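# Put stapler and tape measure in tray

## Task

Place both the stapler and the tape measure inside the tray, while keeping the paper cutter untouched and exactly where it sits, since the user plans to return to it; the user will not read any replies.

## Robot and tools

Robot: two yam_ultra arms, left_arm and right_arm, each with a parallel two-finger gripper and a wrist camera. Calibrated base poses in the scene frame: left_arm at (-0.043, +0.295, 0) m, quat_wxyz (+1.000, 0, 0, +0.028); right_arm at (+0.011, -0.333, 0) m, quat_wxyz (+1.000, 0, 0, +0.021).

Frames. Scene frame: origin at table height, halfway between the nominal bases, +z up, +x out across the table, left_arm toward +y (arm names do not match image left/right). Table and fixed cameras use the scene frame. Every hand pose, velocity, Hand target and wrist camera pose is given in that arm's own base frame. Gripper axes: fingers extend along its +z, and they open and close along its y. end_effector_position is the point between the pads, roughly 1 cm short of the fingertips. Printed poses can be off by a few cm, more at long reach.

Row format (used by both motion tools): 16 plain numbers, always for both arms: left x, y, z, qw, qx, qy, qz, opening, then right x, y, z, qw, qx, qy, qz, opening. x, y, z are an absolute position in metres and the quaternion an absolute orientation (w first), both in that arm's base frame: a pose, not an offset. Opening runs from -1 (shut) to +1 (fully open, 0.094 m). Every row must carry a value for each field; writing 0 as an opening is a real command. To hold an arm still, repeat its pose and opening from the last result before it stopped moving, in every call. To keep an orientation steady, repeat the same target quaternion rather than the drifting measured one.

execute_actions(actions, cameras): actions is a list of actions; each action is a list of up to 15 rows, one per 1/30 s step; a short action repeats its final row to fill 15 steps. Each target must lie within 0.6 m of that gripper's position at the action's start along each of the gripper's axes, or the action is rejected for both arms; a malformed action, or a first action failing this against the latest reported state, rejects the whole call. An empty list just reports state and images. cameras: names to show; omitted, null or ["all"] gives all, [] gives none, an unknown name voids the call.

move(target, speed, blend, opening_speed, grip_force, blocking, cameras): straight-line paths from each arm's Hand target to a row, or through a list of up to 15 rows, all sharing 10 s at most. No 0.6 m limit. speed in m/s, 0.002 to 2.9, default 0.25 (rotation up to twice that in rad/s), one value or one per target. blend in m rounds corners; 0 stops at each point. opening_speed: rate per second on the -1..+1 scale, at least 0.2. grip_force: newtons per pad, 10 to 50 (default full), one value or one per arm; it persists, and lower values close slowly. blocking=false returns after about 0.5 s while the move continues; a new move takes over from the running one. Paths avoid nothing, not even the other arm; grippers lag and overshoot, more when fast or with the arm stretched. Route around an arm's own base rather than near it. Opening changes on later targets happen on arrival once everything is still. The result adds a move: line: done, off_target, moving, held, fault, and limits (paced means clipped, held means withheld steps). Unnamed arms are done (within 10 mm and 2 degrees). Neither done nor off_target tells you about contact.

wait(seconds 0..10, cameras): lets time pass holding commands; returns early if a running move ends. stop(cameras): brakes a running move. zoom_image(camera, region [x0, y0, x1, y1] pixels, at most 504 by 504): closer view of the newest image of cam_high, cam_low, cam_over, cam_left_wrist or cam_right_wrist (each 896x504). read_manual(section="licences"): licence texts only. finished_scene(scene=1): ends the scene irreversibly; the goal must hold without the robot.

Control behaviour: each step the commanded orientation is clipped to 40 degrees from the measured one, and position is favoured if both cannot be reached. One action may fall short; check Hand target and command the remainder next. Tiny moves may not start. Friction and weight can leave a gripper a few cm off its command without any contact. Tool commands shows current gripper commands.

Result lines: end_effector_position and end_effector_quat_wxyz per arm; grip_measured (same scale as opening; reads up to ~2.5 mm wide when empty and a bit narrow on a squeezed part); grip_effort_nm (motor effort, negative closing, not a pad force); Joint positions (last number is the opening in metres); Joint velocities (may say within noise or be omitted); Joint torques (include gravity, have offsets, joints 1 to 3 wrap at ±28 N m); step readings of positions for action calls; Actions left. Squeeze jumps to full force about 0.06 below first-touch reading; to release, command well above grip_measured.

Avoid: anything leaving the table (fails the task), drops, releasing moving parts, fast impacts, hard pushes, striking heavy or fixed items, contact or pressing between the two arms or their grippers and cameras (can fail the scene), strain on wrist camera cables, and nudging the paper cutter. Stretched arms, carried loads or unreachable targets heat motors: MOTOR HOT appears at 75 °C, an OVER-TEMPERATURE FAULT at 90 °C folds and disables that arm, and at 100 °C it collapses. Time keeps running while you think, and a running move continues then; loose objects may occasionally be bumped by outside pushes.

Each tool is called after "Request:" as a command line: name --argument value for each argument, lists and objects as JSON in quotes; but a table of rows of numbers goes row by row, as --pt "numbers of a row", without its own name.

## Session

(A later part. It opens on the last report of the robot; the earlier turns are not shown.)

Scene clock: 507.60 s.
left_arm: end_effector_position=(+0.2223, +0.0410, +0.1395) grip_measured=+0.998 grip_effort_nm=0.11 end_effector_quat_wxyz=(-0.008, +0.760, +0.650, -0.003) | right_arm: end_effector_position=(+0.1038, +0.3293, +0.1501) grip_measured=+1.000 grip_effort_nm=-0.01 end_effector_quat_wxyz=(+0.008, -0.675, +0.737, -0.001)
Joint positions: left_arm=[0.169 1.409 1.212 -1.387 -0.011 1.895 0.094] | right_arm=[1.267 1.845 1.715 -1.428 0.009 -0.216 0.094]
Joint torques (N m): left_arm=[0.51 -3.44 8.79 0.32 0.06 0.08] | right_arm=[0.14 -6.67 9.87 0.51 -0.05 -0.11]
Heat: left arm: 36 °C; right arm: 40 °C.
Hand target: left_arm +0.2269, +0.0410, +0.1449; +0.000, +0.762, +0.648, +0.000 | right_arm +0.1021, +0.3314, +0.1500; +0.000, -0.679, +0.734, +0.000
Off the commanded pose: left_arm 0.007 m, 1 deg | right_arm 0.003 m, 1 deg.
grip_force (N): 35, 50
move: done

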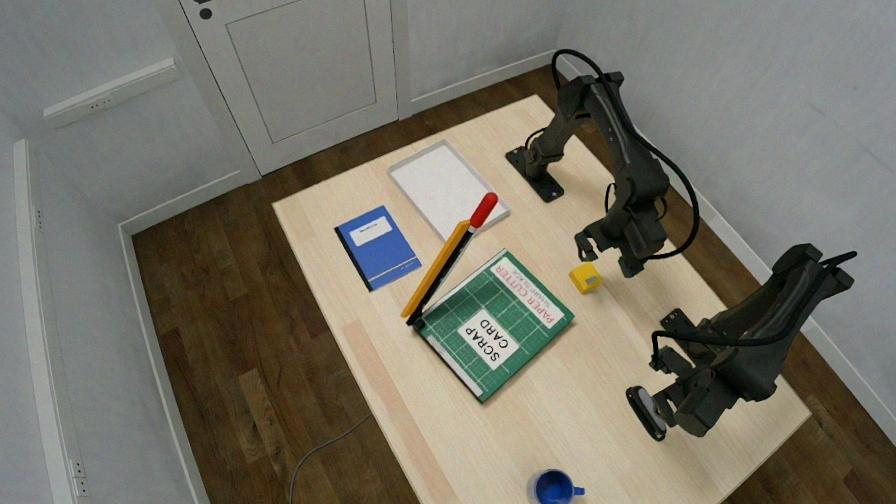

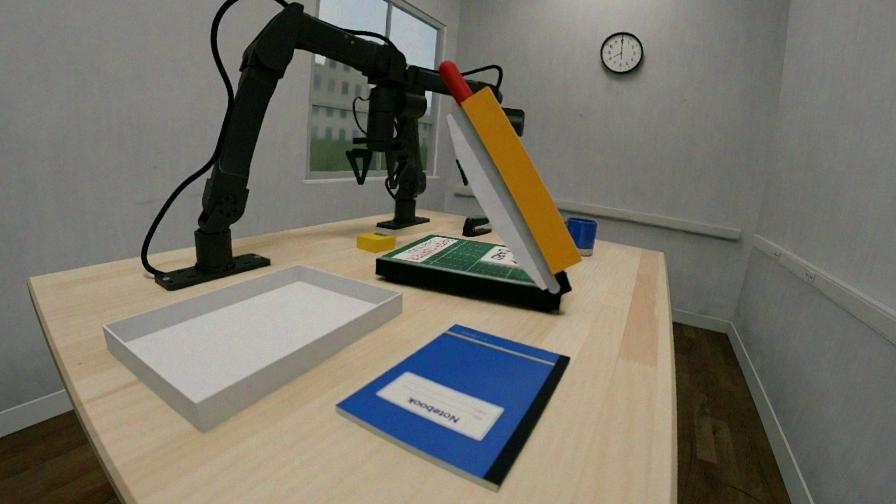

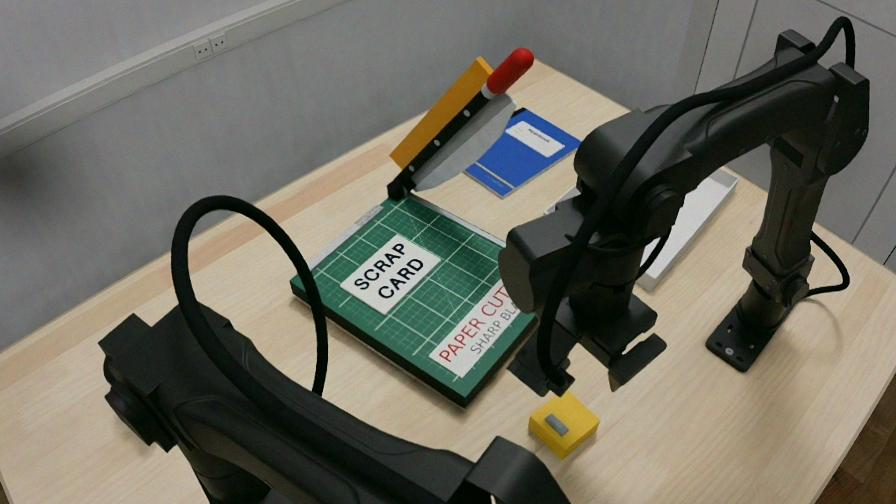

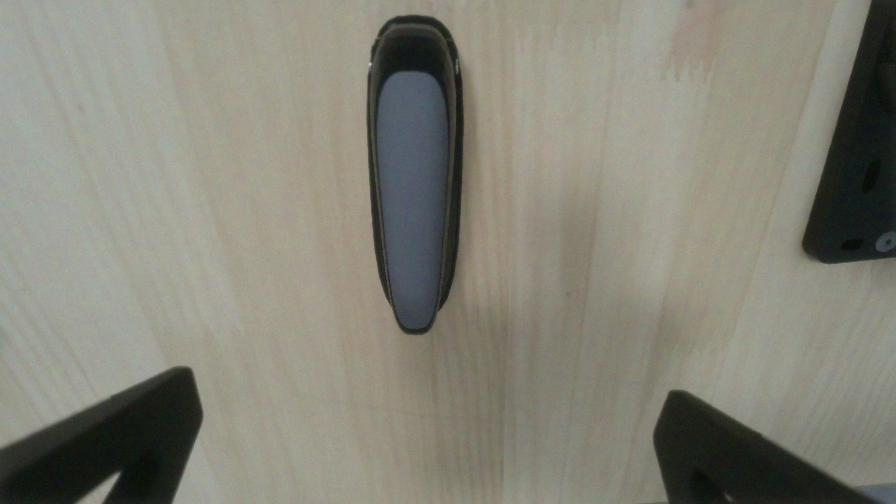

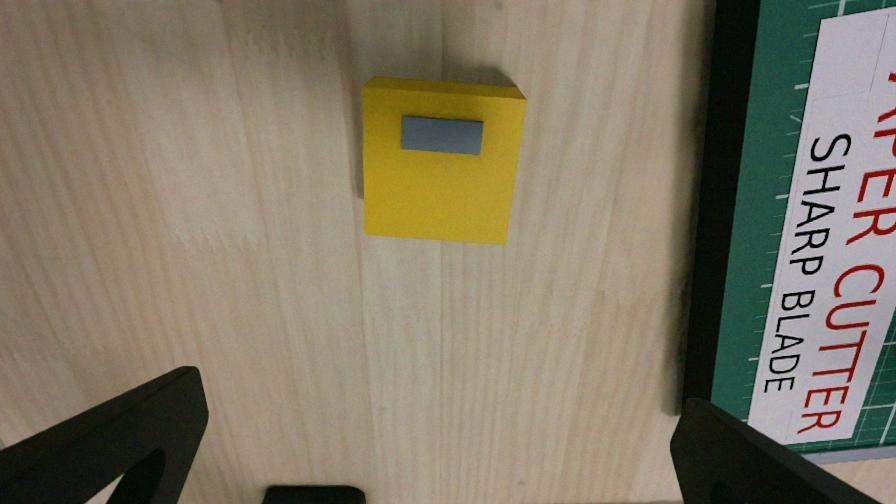

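Request:
move --target '[0.231, 0.022, 0.12, 0.1150, 0.7376, 0.6525, -0.1300, 1.0, 0.102, 0.3435, 0.036, 0, -0.6730, 0.7396, 0, 1.0]' --speed 0.15 --cameras '["cam_left_wrist", "cam_right_wrist", "cam_over"]'

Scene clock: 603.77 s.
left_arm: end_effector_position=(+0.2321, +0.0255, +0.1204) grip_measured=+0.998 grip_effort_nm=0.11 end_effector_quat_wxyz=(+0.106, +0.739, +0.654, -0.118) | right_arm: end_effector_position=(+0.1053, +0.3410, +0.0451) grip_measured=+1.000 grip_effort_nm=-0.01 end_effector_quat_wxyz=(+0.005, -0.673, +0.739, -0.002)
Joint positions: left_arm=[0.326 1.537 1.212 -1.387 0.288 2.039 0.094] | right_arm=[1.273 1.932 1.411 -1.044 0.009 -0.204 0.094]
Joint torques (N m): left_arm=[0.61 -4.36 5.7 0.11 0.38 0.1] | right_arm=[0.57 -7.25 6.48 0.94 -0.06 0.04]
Heat: left arm: 38 °C; right arm: 40 °C.
Hand target: left_arm +0.2311, +0.0220, +0.1201; +0.115, +0.737, +0.653, -0.130 | right_arm +0.1020, +0.3433, +0.0363; +0.000, -0.673, +0.740, +0.000
Off the commanded pose: left_arm 0.004 m, 2 deg | right_arm 0.010 m, 1 deg.
grip_force (N): 35, 50
move: done
Images, in order (width x height): cam_over 896x504, cam_left_wrist 896x504, cam_right_wrist 896x504.

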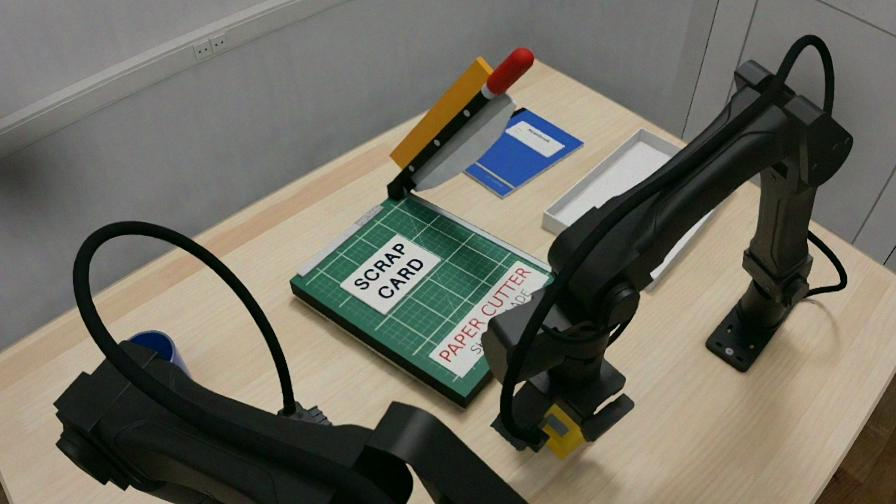

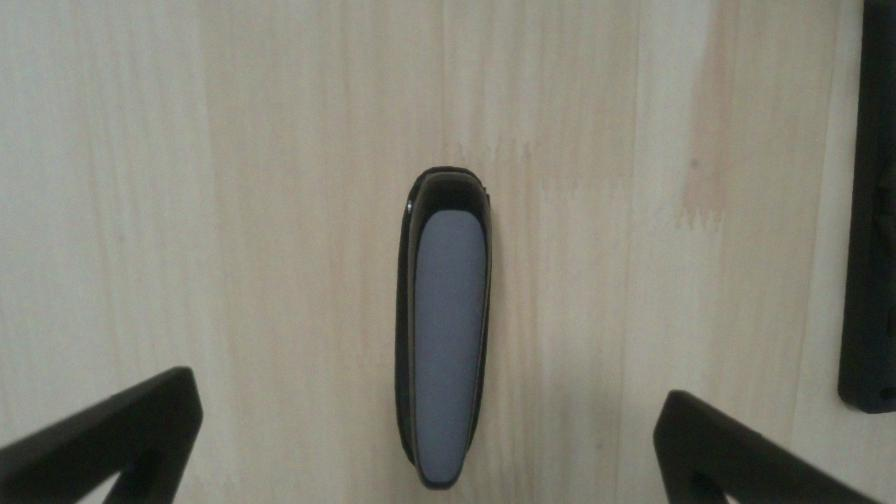

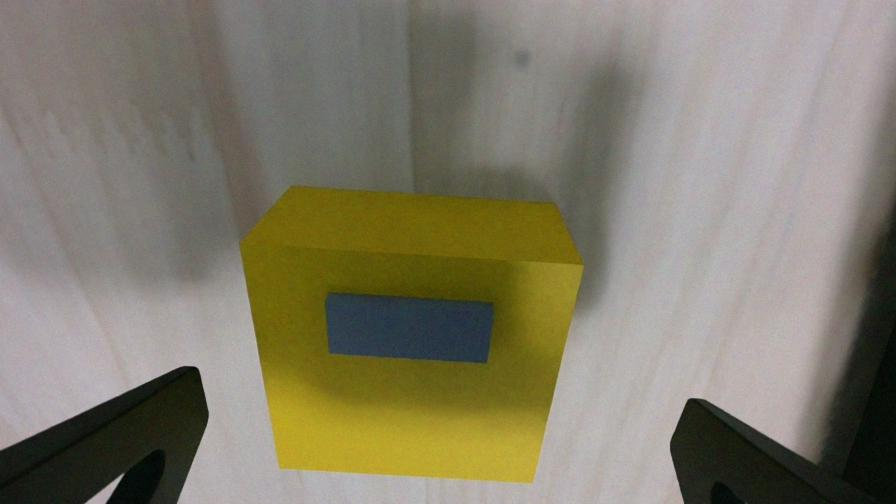

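Request:
move --pt "0.2295 0.0215 0.024 0.1150 0.7376 0.6525 -0.1300 1.0 0.0965 0.3435 0.021 0 -0.6730 0.7396 0 1.0" --pt "0.2295 0.0215 0.024 0.1150 0.7376 0.6525 -0.1300 -0.6 0.0965 0.3435 0.021 0 -0.6730 0.7396 0 0.2" --speed 0.12 --grip_force '[35, 35]' --cameras '["cam_left_wrist", "cam_right_wrist", "cam_high"]'

Scene clock: 644.90 s.
left_arm: end_effector_position=(+0.2304, +0.0247, +0.0254) grip_measured=-0.389 grip_effort_nm=-0.72 end_effector_quat_wxyz=(+0.105, +0.739, +0.654, -0.122) | right_arm: end_effector_position=(+0.1002, +0.3426, +0.0318) grip_measured=+0.251 grip_effort_nm=-0.76 end_effector_quat_wxyz=(+0.007, -0.673, +0.740, +0.000)
Joint positions: left_arm=[0.326 1.64 0.921 -1 0.289 2.041 0.029] | right_arm=[1.288 1.942 1.369 -0.986 0.008 -0.189 0.059]
Joint torques (N m): left_arm=[0.53 -4.71 4.72 0.19 0.36 0.1] | right_arm=[0.57 -7.04 6.16 0.95 -0.05 0.04]
Heat: left arm: 36 °C; right arm: 37 °C.
Hand target: left_arm +0.2295, +0.0215, +0.0241; +0.115, +0.738, +0.653, -0.130 | right_arm +0.0965, +0.3432, +0.0212; +0.000, -0.673, +0.740, +0.000
Off the commanded pose: left_arm 0.004 m, 1 deg | right_arm 0.011 m, 1 deg.
grip_force (N): 35, 35
move: off_target (right_arm); target 2's new opening was sent with right_arm's hand 0.012 m and 1 deg from that target
Images, in order (width x height): cam_high 896x504, cam_left_wrist 896x504, cam_right_wrist 896x504.

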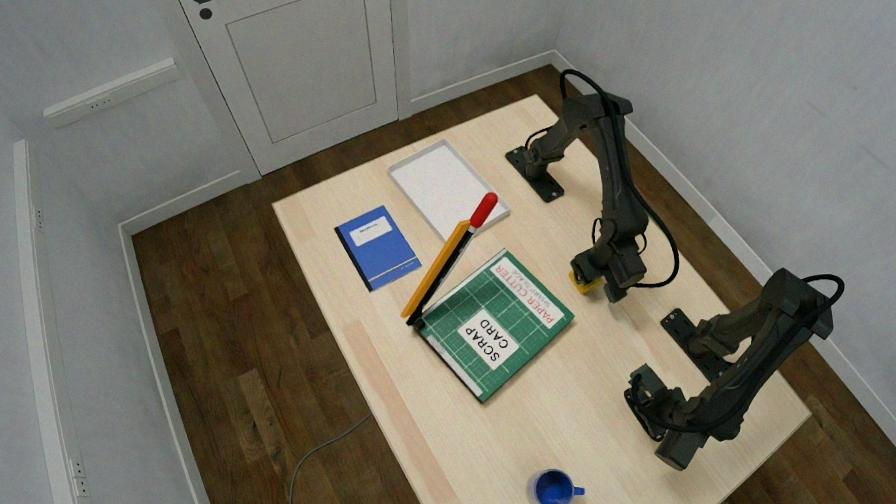

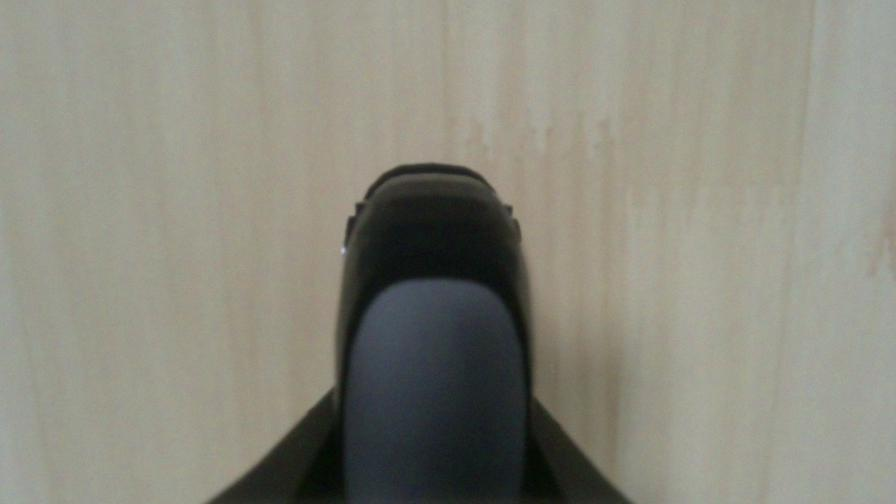

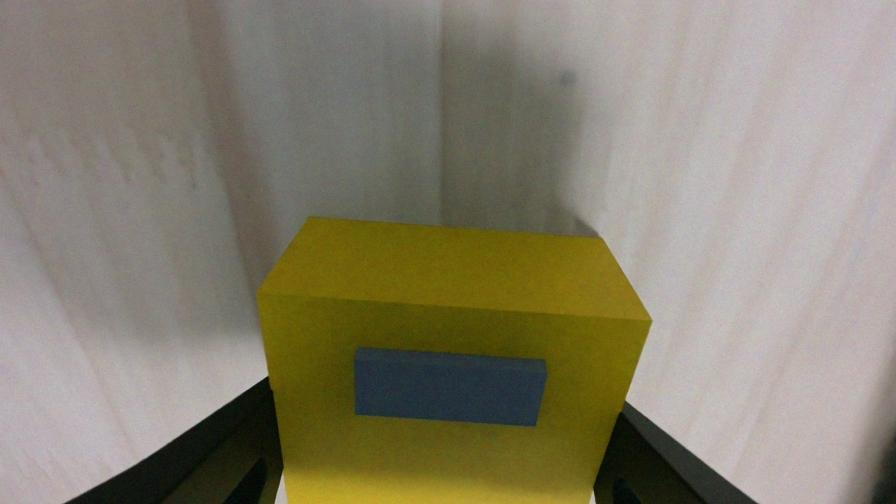

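Request:
move --target '[0.2295, 0.0215, 0.11, 0.1150, 0.7376, 0.6525, -0.1300, -0.6, 0.0985, 0.3435, 0.10, 0, -0.6730, 0.7396, 0, 0.2]' --speed 0.12 --cameras '["cam_left_wrist", "cam_right_wrist", "cam_low"]'

Scene clock: 706.23 s.
left_arm: end_effector_position=(+0.2259, +0.0232, +0.0972) grip_measured=-0.390 grip_effort_nm=-0.76 end_effector_quat_wxyz=(+0.098, +0.736, +0.655, -0.139) | right_arm: end_effector_position=(+0.0994, +0.3401, +0.0829) grip_measured=+0.250 grip_effort_nm=-0.76 end_effector_quat_wxyz=(-0.013, -0.673, +0.739, -0.013)
Joint positions: left_arm=[0.326 1.565 1.139 -1.33 0.289 2.041 0.029] | right_arm=[1.288 1.933 1.564 -1.239 0.008 -0.189 0.059]
Joint torques (N m): left_arm=[0.61 -6.58 8.43 -0.12 0.35 0.11] | right_arm=[0.06 -11.32 9.78 0.37 -0.05 -0.02]
Heat: left arm: 35 °C; right arm: 36 °C.
Hand target: left_arm +0.2293, +0.0215, +0.1096; +0.115, +0.738, +0.653, -0.130 | right_arm +0.0985, +0.3432, +0.0996; +0.000, -0.673, +0.740, +0.000
Off the commanded pose: left_arm 0.013 m, 2 deg | right_arm 0.017 m, 2 deg.
grip_force (N): 35, 35
move: off_target (left_arm, right_arm)
Images, in order (width x height): cam_low 896x504, cam_left_wrist 896x504, cam_right_wrist 896x504.

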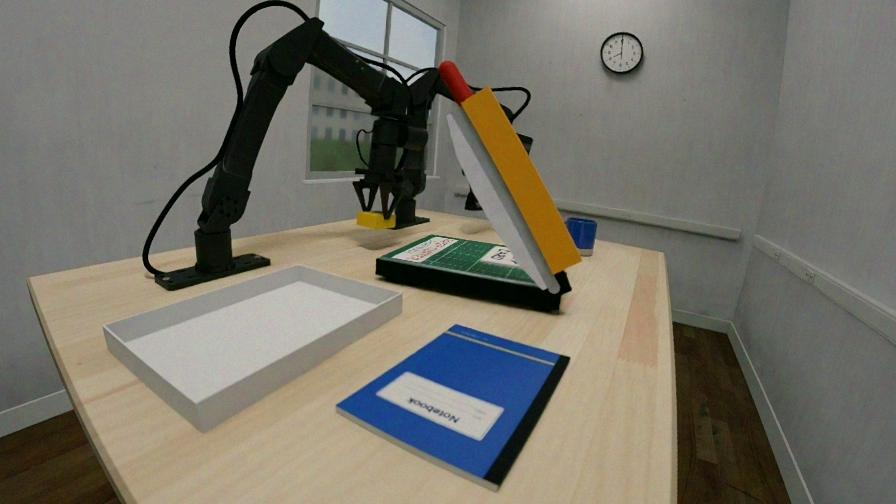

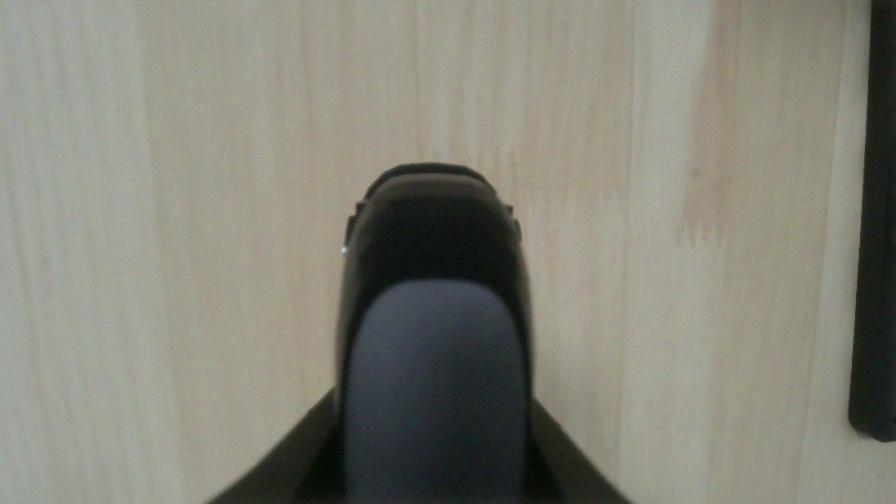

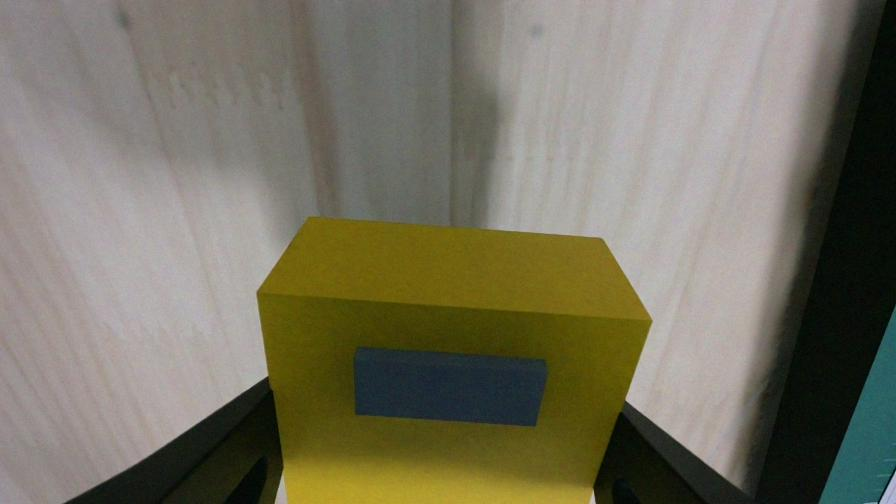

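Request:
move --pt "0.2295 0.0215 0.11 0.1150 0.7376 0.6525 -0.1300 -0.6 0.135 0.13 0.125 0 -0.4226 0.9063 0 0.2" --pt "0.178 -0.14 0.115 0.1193 0.7156 0.6767 -0.1261 -0.6 0.24 -0.08 0.125 0 -0.0872 0.9962 0 0.2" --pt "0.126 -0.303 0.11 0.1193 0.7156 0.6767 -0.1261 -0.6 0.27 -0.155 0.12 0 0 1 0 0.2" --speed 0.25 --blend '[0.04, 0.04, 0]'

Scene clock: 722.10 s.
left_arm: end_effector_position=(+0.1204, -0.2898, +0.0986) grip_measured=-0.390 grip_effort_nm=-0.76 end_effector_quat_wxyz=(+0.096, +0.718, +0.679, -0.118) | right_arm: end_effector_position=(+0.2613, -0.1506, +0.1170) grip_measured=+0.250 grip_effort_nm=-0.76 end_effector_quat_wxyz=(-0.011, +0.003, +1.000, +0.003)
Joint positions: left_arm=[-1.079 1.504 1.091 -0.907 0.176 0.525 0.029] | right_arm=[-0.522 1.706 1.415 -1.303 0.006 -0.517 0.059]
Joint torques (N m): left_arm=[-0.18 -4.92 10.04 0.99 0.11 -0.08] | right_arm=[-0.2 -5.83 10.26 0.71 -0.04 -0.11]
Heat: left arm: 36 °C; right arm: 38 °C.
Hand target: left_arm +0.1258, -0.3025, +0.1103; +0.119, +0.716, +0.677, -0.126 | right_arm +0.2699, -0.1549, +0.1201; +0.000, +0.000, +1.000, +0.000
Off the commanded pose: left_arm 0.018 m, 3 deg | right_arm 0.010 m, 1 deg.
grip_force (N): 35, 35
move: off_target (left_arm)

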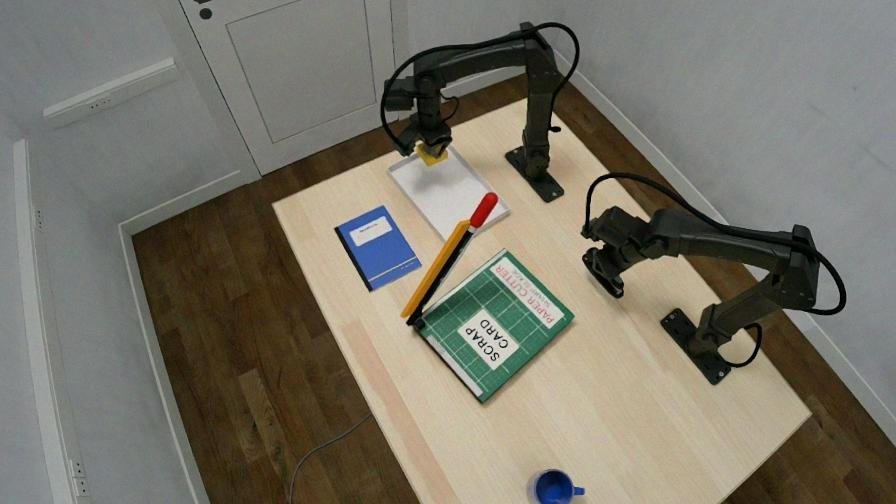

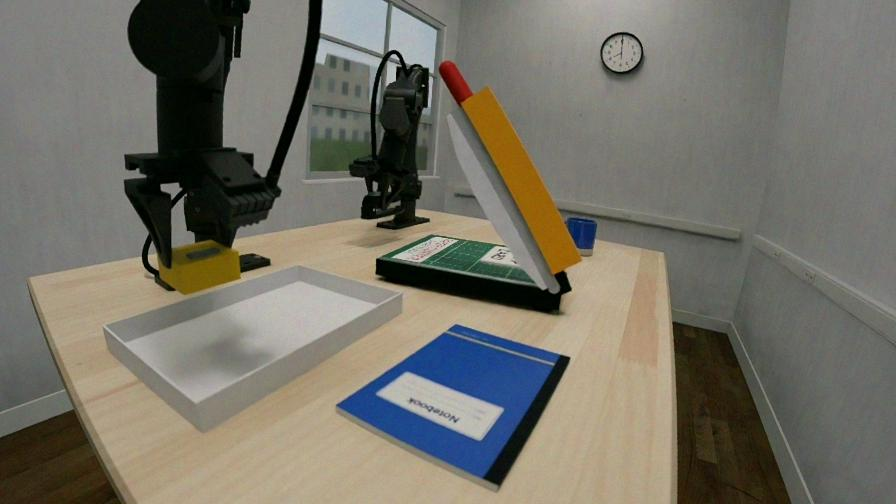

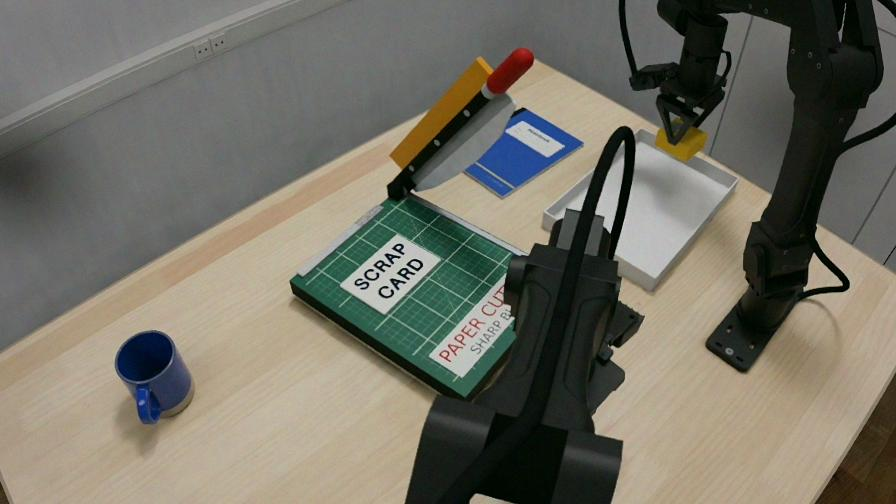

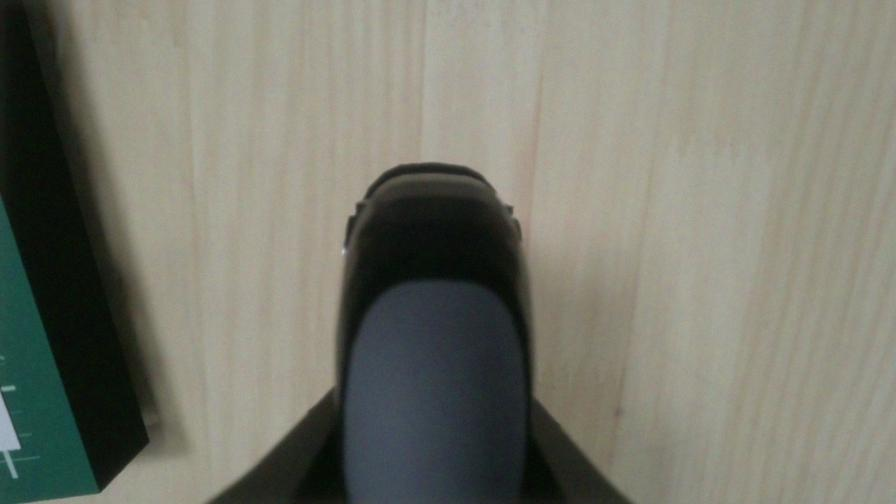

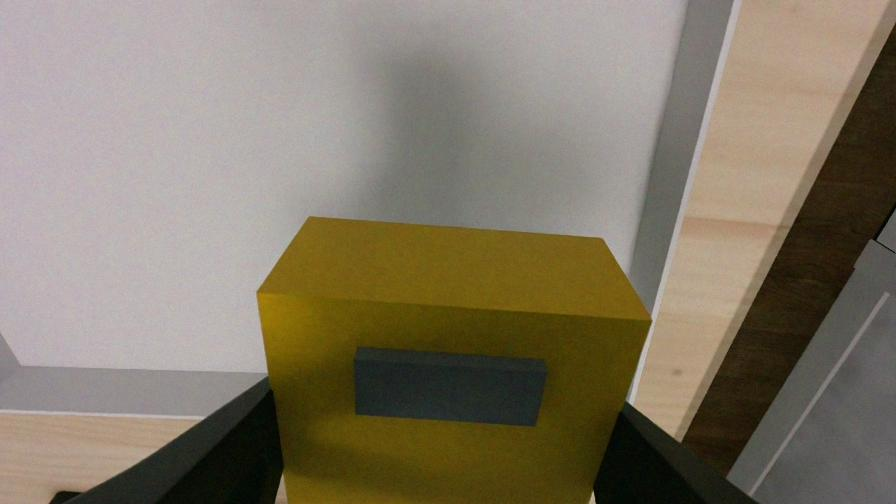

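Request:
move --target '[0.126, -0.303, 0.040, 0.1193, 0.7156, 0.6767, -0.1261, -0.6, 0.27, -0.143, 0.042, 0, 0, 1, 0, 0.2]' --speed 0.12 --cameras '["cam_left_wrist", "cam_right_wrist", "cam_low"]'

Scene clock: 737.63 s.
left_arm: end_effector_position=(+0.1253, -0.2981, +0.0391) grip_measured=-0.390 grip_effort_nm=-0.76 end_effector_quat_wxyz=(+0.111, +0.717, +0.677, -0.121) | right_arm: end_effector_position=(+0.2665, -0.1445, +0.0472) grip_measured=+0.250 grip_effort_nm=-0.76 end_effector_quat_wxyz=(-0.002, +0.000, +1.000, -0.002)
Joint positions: left_arm=[-1.079 1.586 0.916 -0.619 0.174 0.524 0.029] | right_arm=[-0.497 1.742 1.175 -1.006 0.006 -0.497 0.059]
Joint torques (N m): left_arm=[-0.25 -5.35 5.98 1.11 0.1 -0.08] | right_arm=[0.54 -6.04 6.65 0.92 -0.03 0.04]
Heat: left arm: 36 °C; right arm: 37 °C.
Hand target: left_arm +0.1260, -0.3029, +0.0401; +0.119, +0.716, +0.677, -0.126 | right_arm +0.2699, -0.1429, +0.0421; +0.000, +0.000, +1.000, +0.000
Off the commanded pose: left_arm 0.005 m, 1 deg | right_arm 0.006 m, 0 deg.
grip_force (N): 35, 35
move: done
Images, in order (width x height): cam_low 896x504, cam_left_wrist 896x504, cam_right_wrist 896x504.

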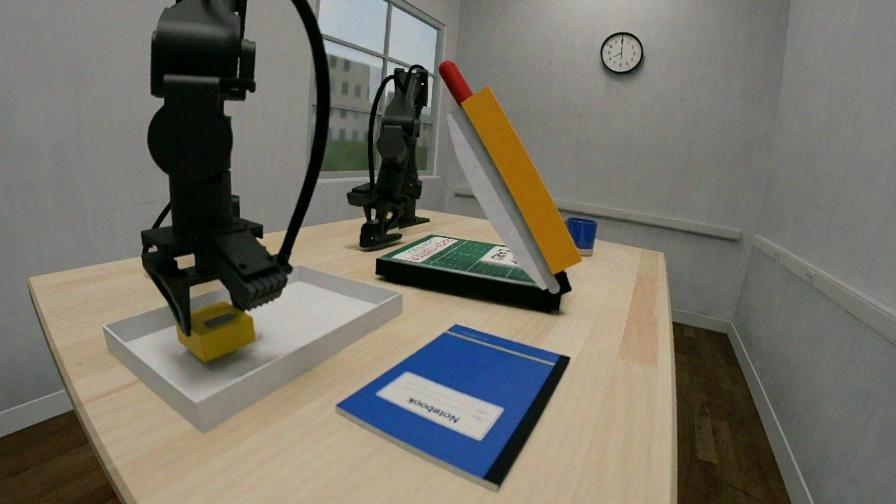

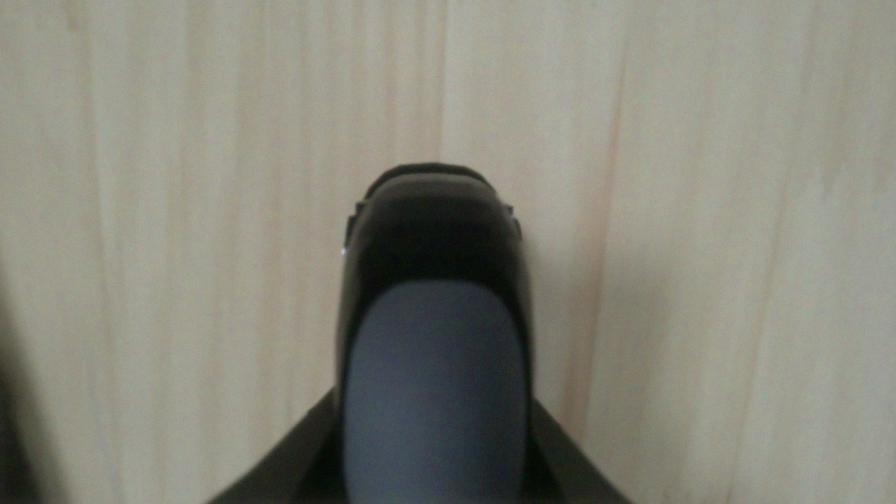

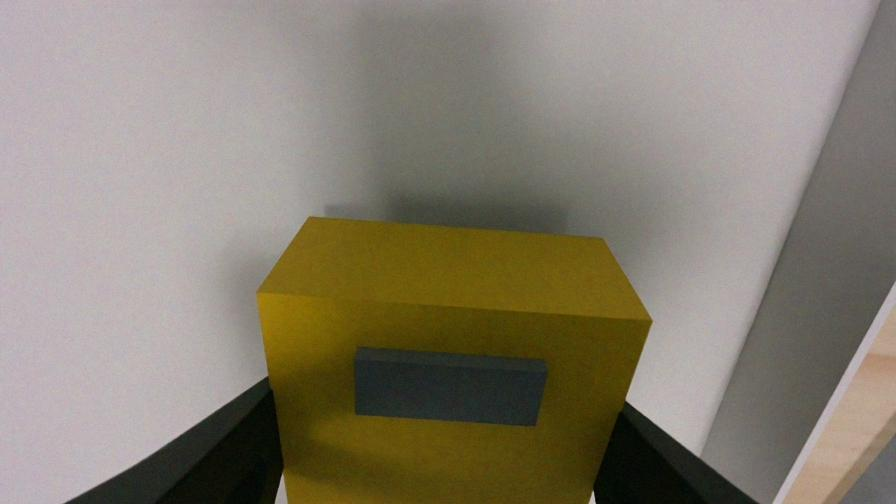

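Request:
move --target '[0.1265, -0.304, 0.0265, 0.1193, 0.7156, 0.6767, -0.1261, -0.6, 0.27, -0.143, 0.030, 0, 0, 1, 0, 0.2]' --speed 0.05 --cameras '["cam_left_wrist", "cam_right_wrist", "cam_low"]'

Scene clock: 744.60 s.
left_arm: end_effector_position=(+0.1269, -0.3013, +0.0290) grip_measured=-0.390 grip_effort_nm=-0.76 end_effector_quat_wxyz=(+0.116, +0.717, +0.676, -0.123) | right_arm: end_effector_position=(+0.2677, -0.1452, +0.0368) grip_measured=+0.250 grip_effort_nm=-0.76 end_effector_quat_wxyz=(+0.000, +0.000, +1.000, -0.004)
Joint positions: left_arm=[-1.079 1.61 0.892 -0.561 0.175 0.524 0.029] | right_arm=[-0.497 1.756 1.147 -0.959 0.006 -0.497 0.059]
Joint torques (N m): left_arm=[-0.21 -5.08 5.3 1.13 0.1 -0.08] | right_arm=[0.57 -5.87 6.28 0.91 -0.03 0.04]
Heat: left arm: 36 °C; right arm: 37 °C.
Hand target: left_arm +0.1265, -0.3039, +0.0266; +0.119, +0.716, +0.677, -0.126 | right_arm +0.2698, -0.1429, +0.0302; +0.000, +0.000, +1.000, +0.000
Off the commanded pose: left_arm 0.004 m, 1 deg | right_arm 0.007 m, 0 deg.
grip_force (N): 35, 35
move: done
Images, in order (width x height): cam_low 896x504, cam_left_wrist 896x504, cam_right_wrist 896x504.

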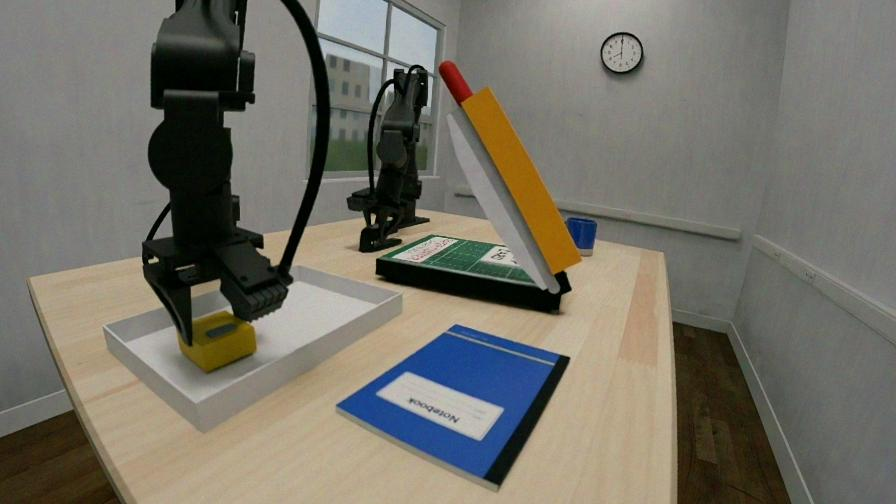

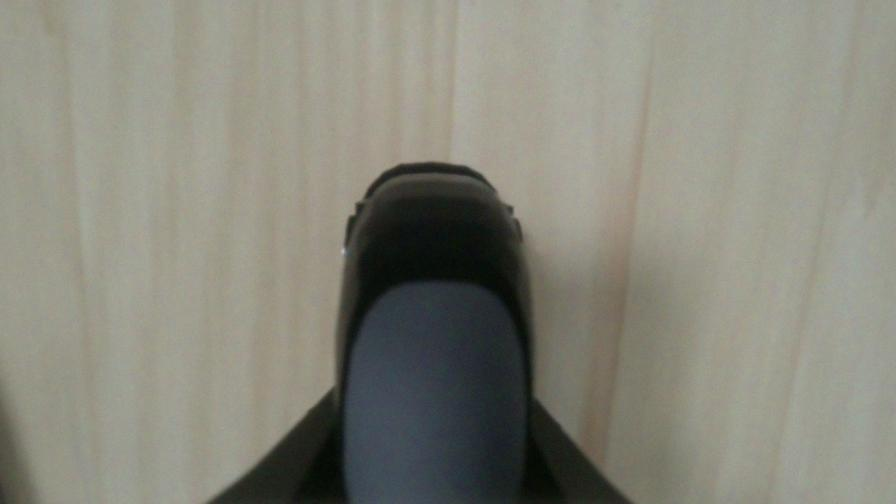

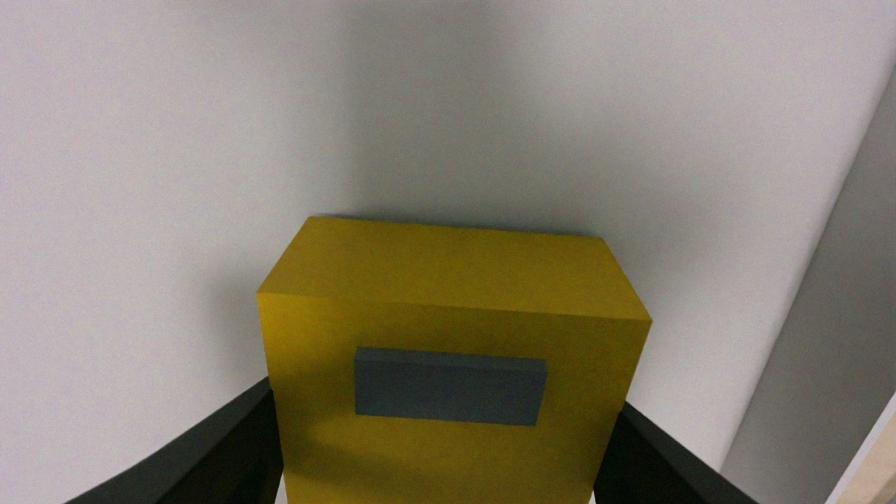

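Request:
move --pt "0.1265 -0.304 0.0235 0.1193 0.7156 0.6767 -0.1261 -0.6 0.27 -0.143 0.0275 0 0 1 0 0.2" --pt "0.1265 -0.304 0.0235 0.1193 0.7156 0.6767 -0.1261 0.4 0.27 -0.143 0.0275 0 0 1 0 0.75" --speed 0.04 --opening_speed 0.7 --cameras '["cam_left_wrist", "cam_right_wrist", "cam_low"]'

Scene clock: 757.33 s.
left_arm: end_effector_position=(+0.1280, -0.3033, +0.0272) grip_measured=+0.398 grip_effort_nm=0.11 end_effector_quat_wxyz=(+0.121, +0.717, +0.676, -0.124) | right_arm: end_effector_position=(+0.2683, -0.1455, +0.0355) grip_measured=+0.748 grip_effort_nm=0.10 end_effector_quat_wxyz=(+0.002, +0.000, +1.000, -0.005)
Joint positions: left_arm=[-1.079 1.615 0.885 -0.54 0.174 0.524 0.066] | right_arm=[-0.497 1.756 1.142 -0.949 0.006 -0.496 0.082]
Joint torques (N m): left_arm=[-0.21 -5.03 5.3 1.06 0.11 -0.09] | right_arm=[0.55 -5.61 6.2 0.92 -0.03 0.04]
Heat: left arm: 36 °C; right arm: 36 °C.
Hand target: left_arm +0.1265, -0.3040, +0.0237; +0.119, +0.716, +0.677, -0.126 | right_arm +0.2698, -0.1429, +0.0277; +0.000, +0.000, +1.000, +0.000
Off the commanded pose: left_arm 0.004 m, 0 deg | right_arm 0.009 m, 1 deg.
grip_force (N): 35, 35
move: done
Images, in order (width x height): cam_low 896x504, cam_left_wrist 896x504, cam_right_wrist 896x504.

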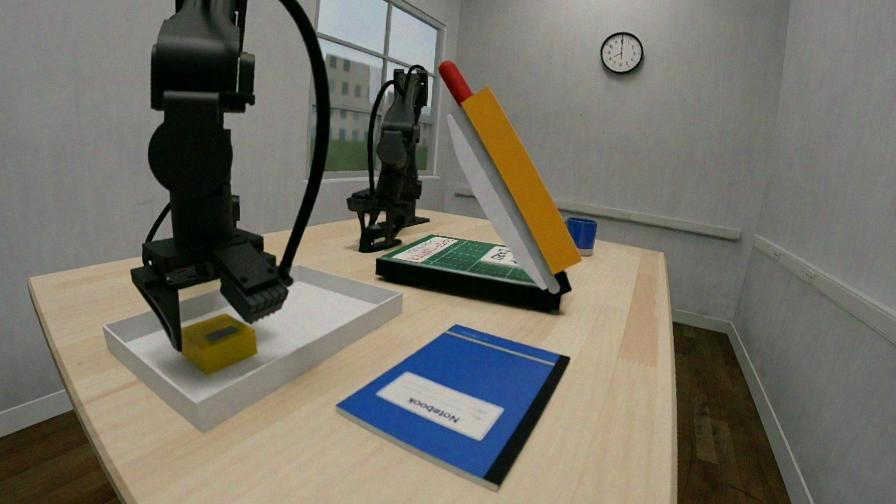

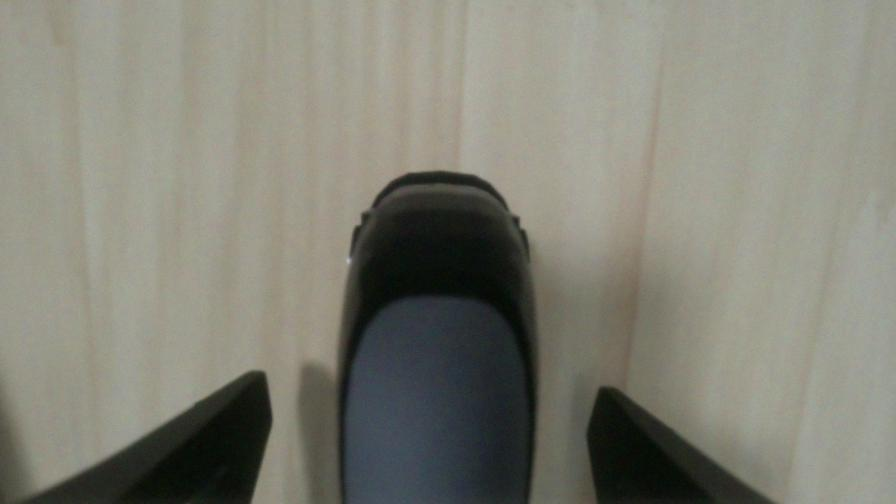

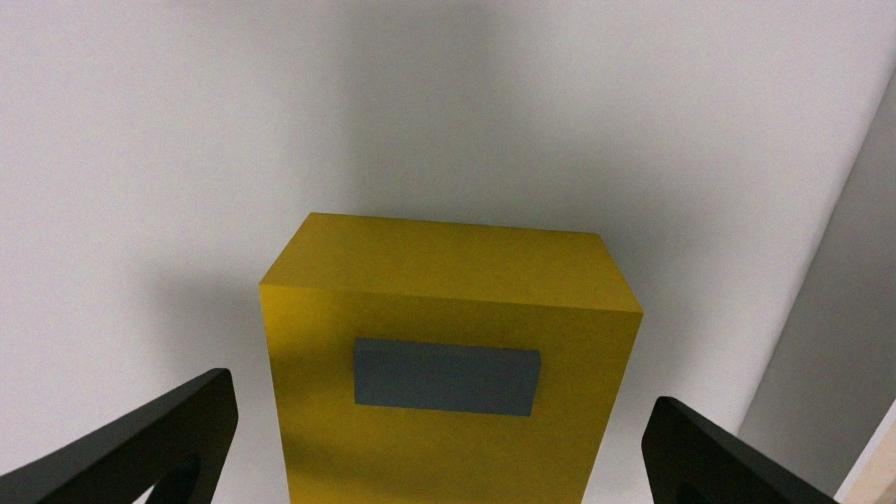

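Request:
move --pt "0.1265 -0.304 0.12 0.1193 0.7156 0.6767 -0.1261 0.4 0.27 -0.143 0.12 0 0 1 0 0.75" --pt "0.25 0.05 0.15 0.1150 0.7376 0.6525 -0.1300 0.4 0.14 0.10 0.12 0 -0.3827 0.9239 0 0.75" --pt "0.25 0.05 0.15 0.1150 0.7376 0.6525 -0.1300 0.4 0.103 0.334 0.14 0.0756 -0.6871 0.7190 0.0722 0.75" --speed '[0.15, 0.28, 0.25]' --blend '[0.02, 0.04, 0]'

Scene clock: 783.50 s.
left_arm: end_effector_position=(+0.2475, +0.0500, +0.1454) grip_measured=+0.398 grip_effort_nm=0.11 end_effector_quat_wxyz=(+0.106, +0.731, +0.662, -0.126) | right_arm: end_effector_position=(+0.1022, +0.3231, +0.1370) grip_measured=+0.748 grip_effort_nm=0.09 end_effector_quat_wxyz=(-0.068, +0.684, -0.724, -0.062)
Joint positions: left_arm=[0.396 1.637 1.409 -1.516 0.284 2.09 0.066] | right_arm=[1.236 1.656 1.423 -1.16 -0.047 -0.274 0.082]
Joint torques (N m): left_arm=[0.03 -4.89 8.4 -0.03 0.21 0.12] | right_arm=[0.16 -5.49 10.41 1.26 -0.12 -0.12]
Heat: left arm: 35 °C; right arm: 36 °C.
Hand target: left_arm +0.2500, +0.0497, +0.1499; +0.110, +0.733, +0.659, -0.127 | right_arm +0.1029, +0.3338, +0.1401; -0.076, +0.687, -0.719, -0.072
Off the commanded pose: left_arm 0.005 m, 2 deg | right_arm 0.011 m, 2 deg.
joint sent to its limit (left arm) — joint 6 (wrist roll), upper limit. The joint targets still meet the commanded pose.
grip_force (N): 35, 35
move: off_target (right_arm)

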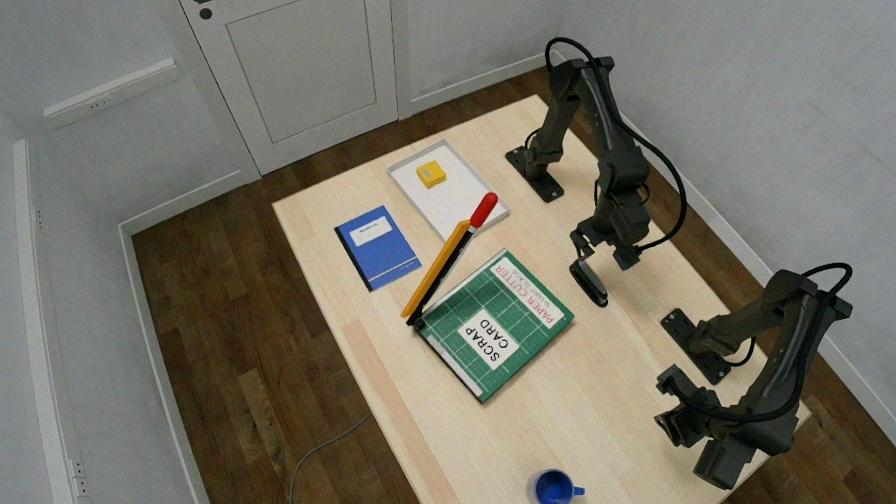

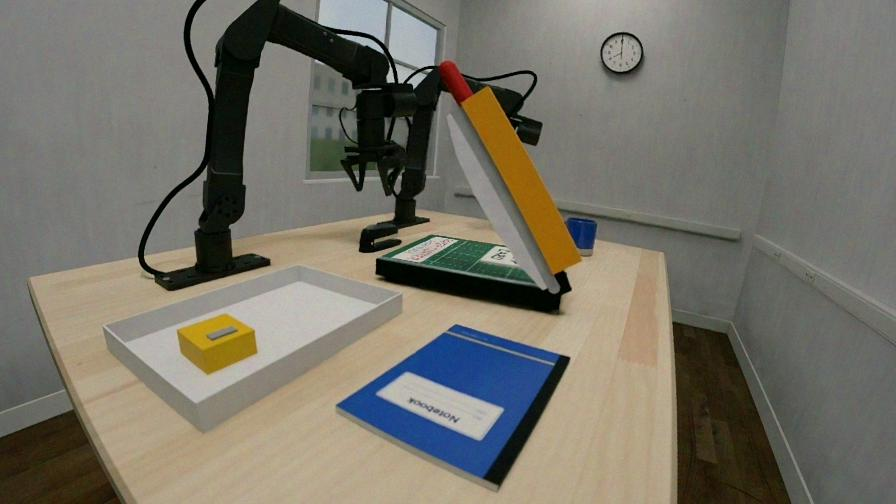

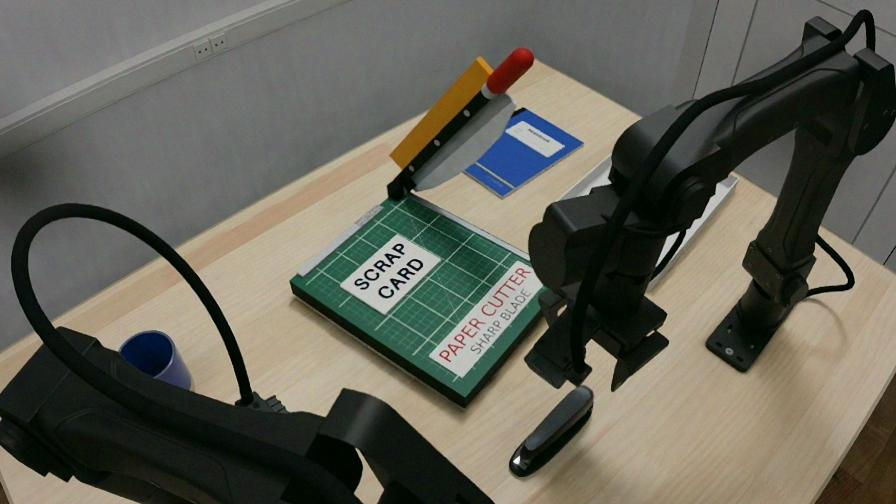

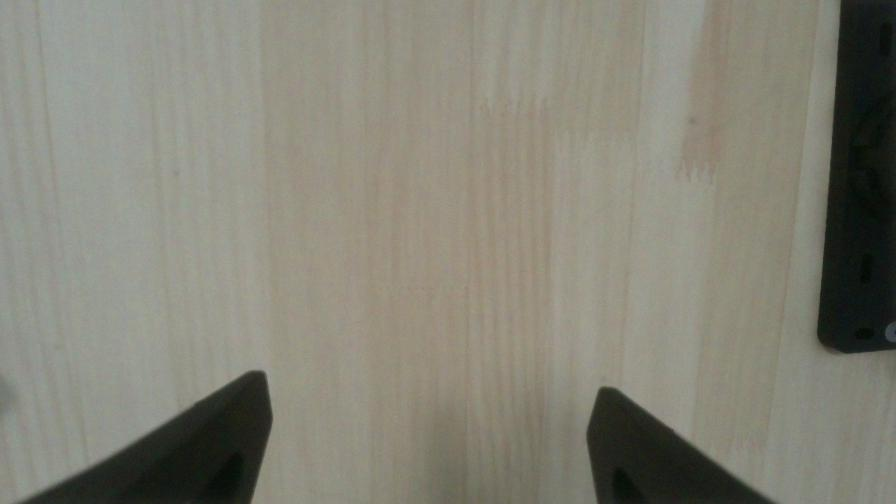

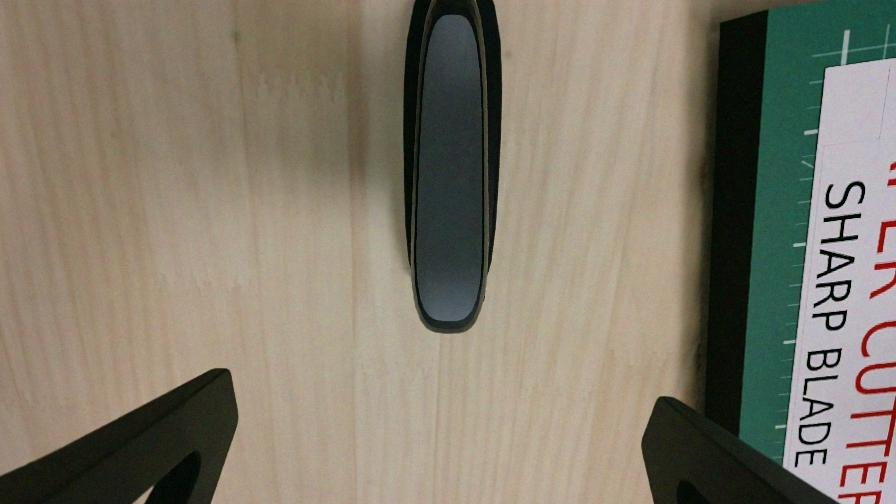

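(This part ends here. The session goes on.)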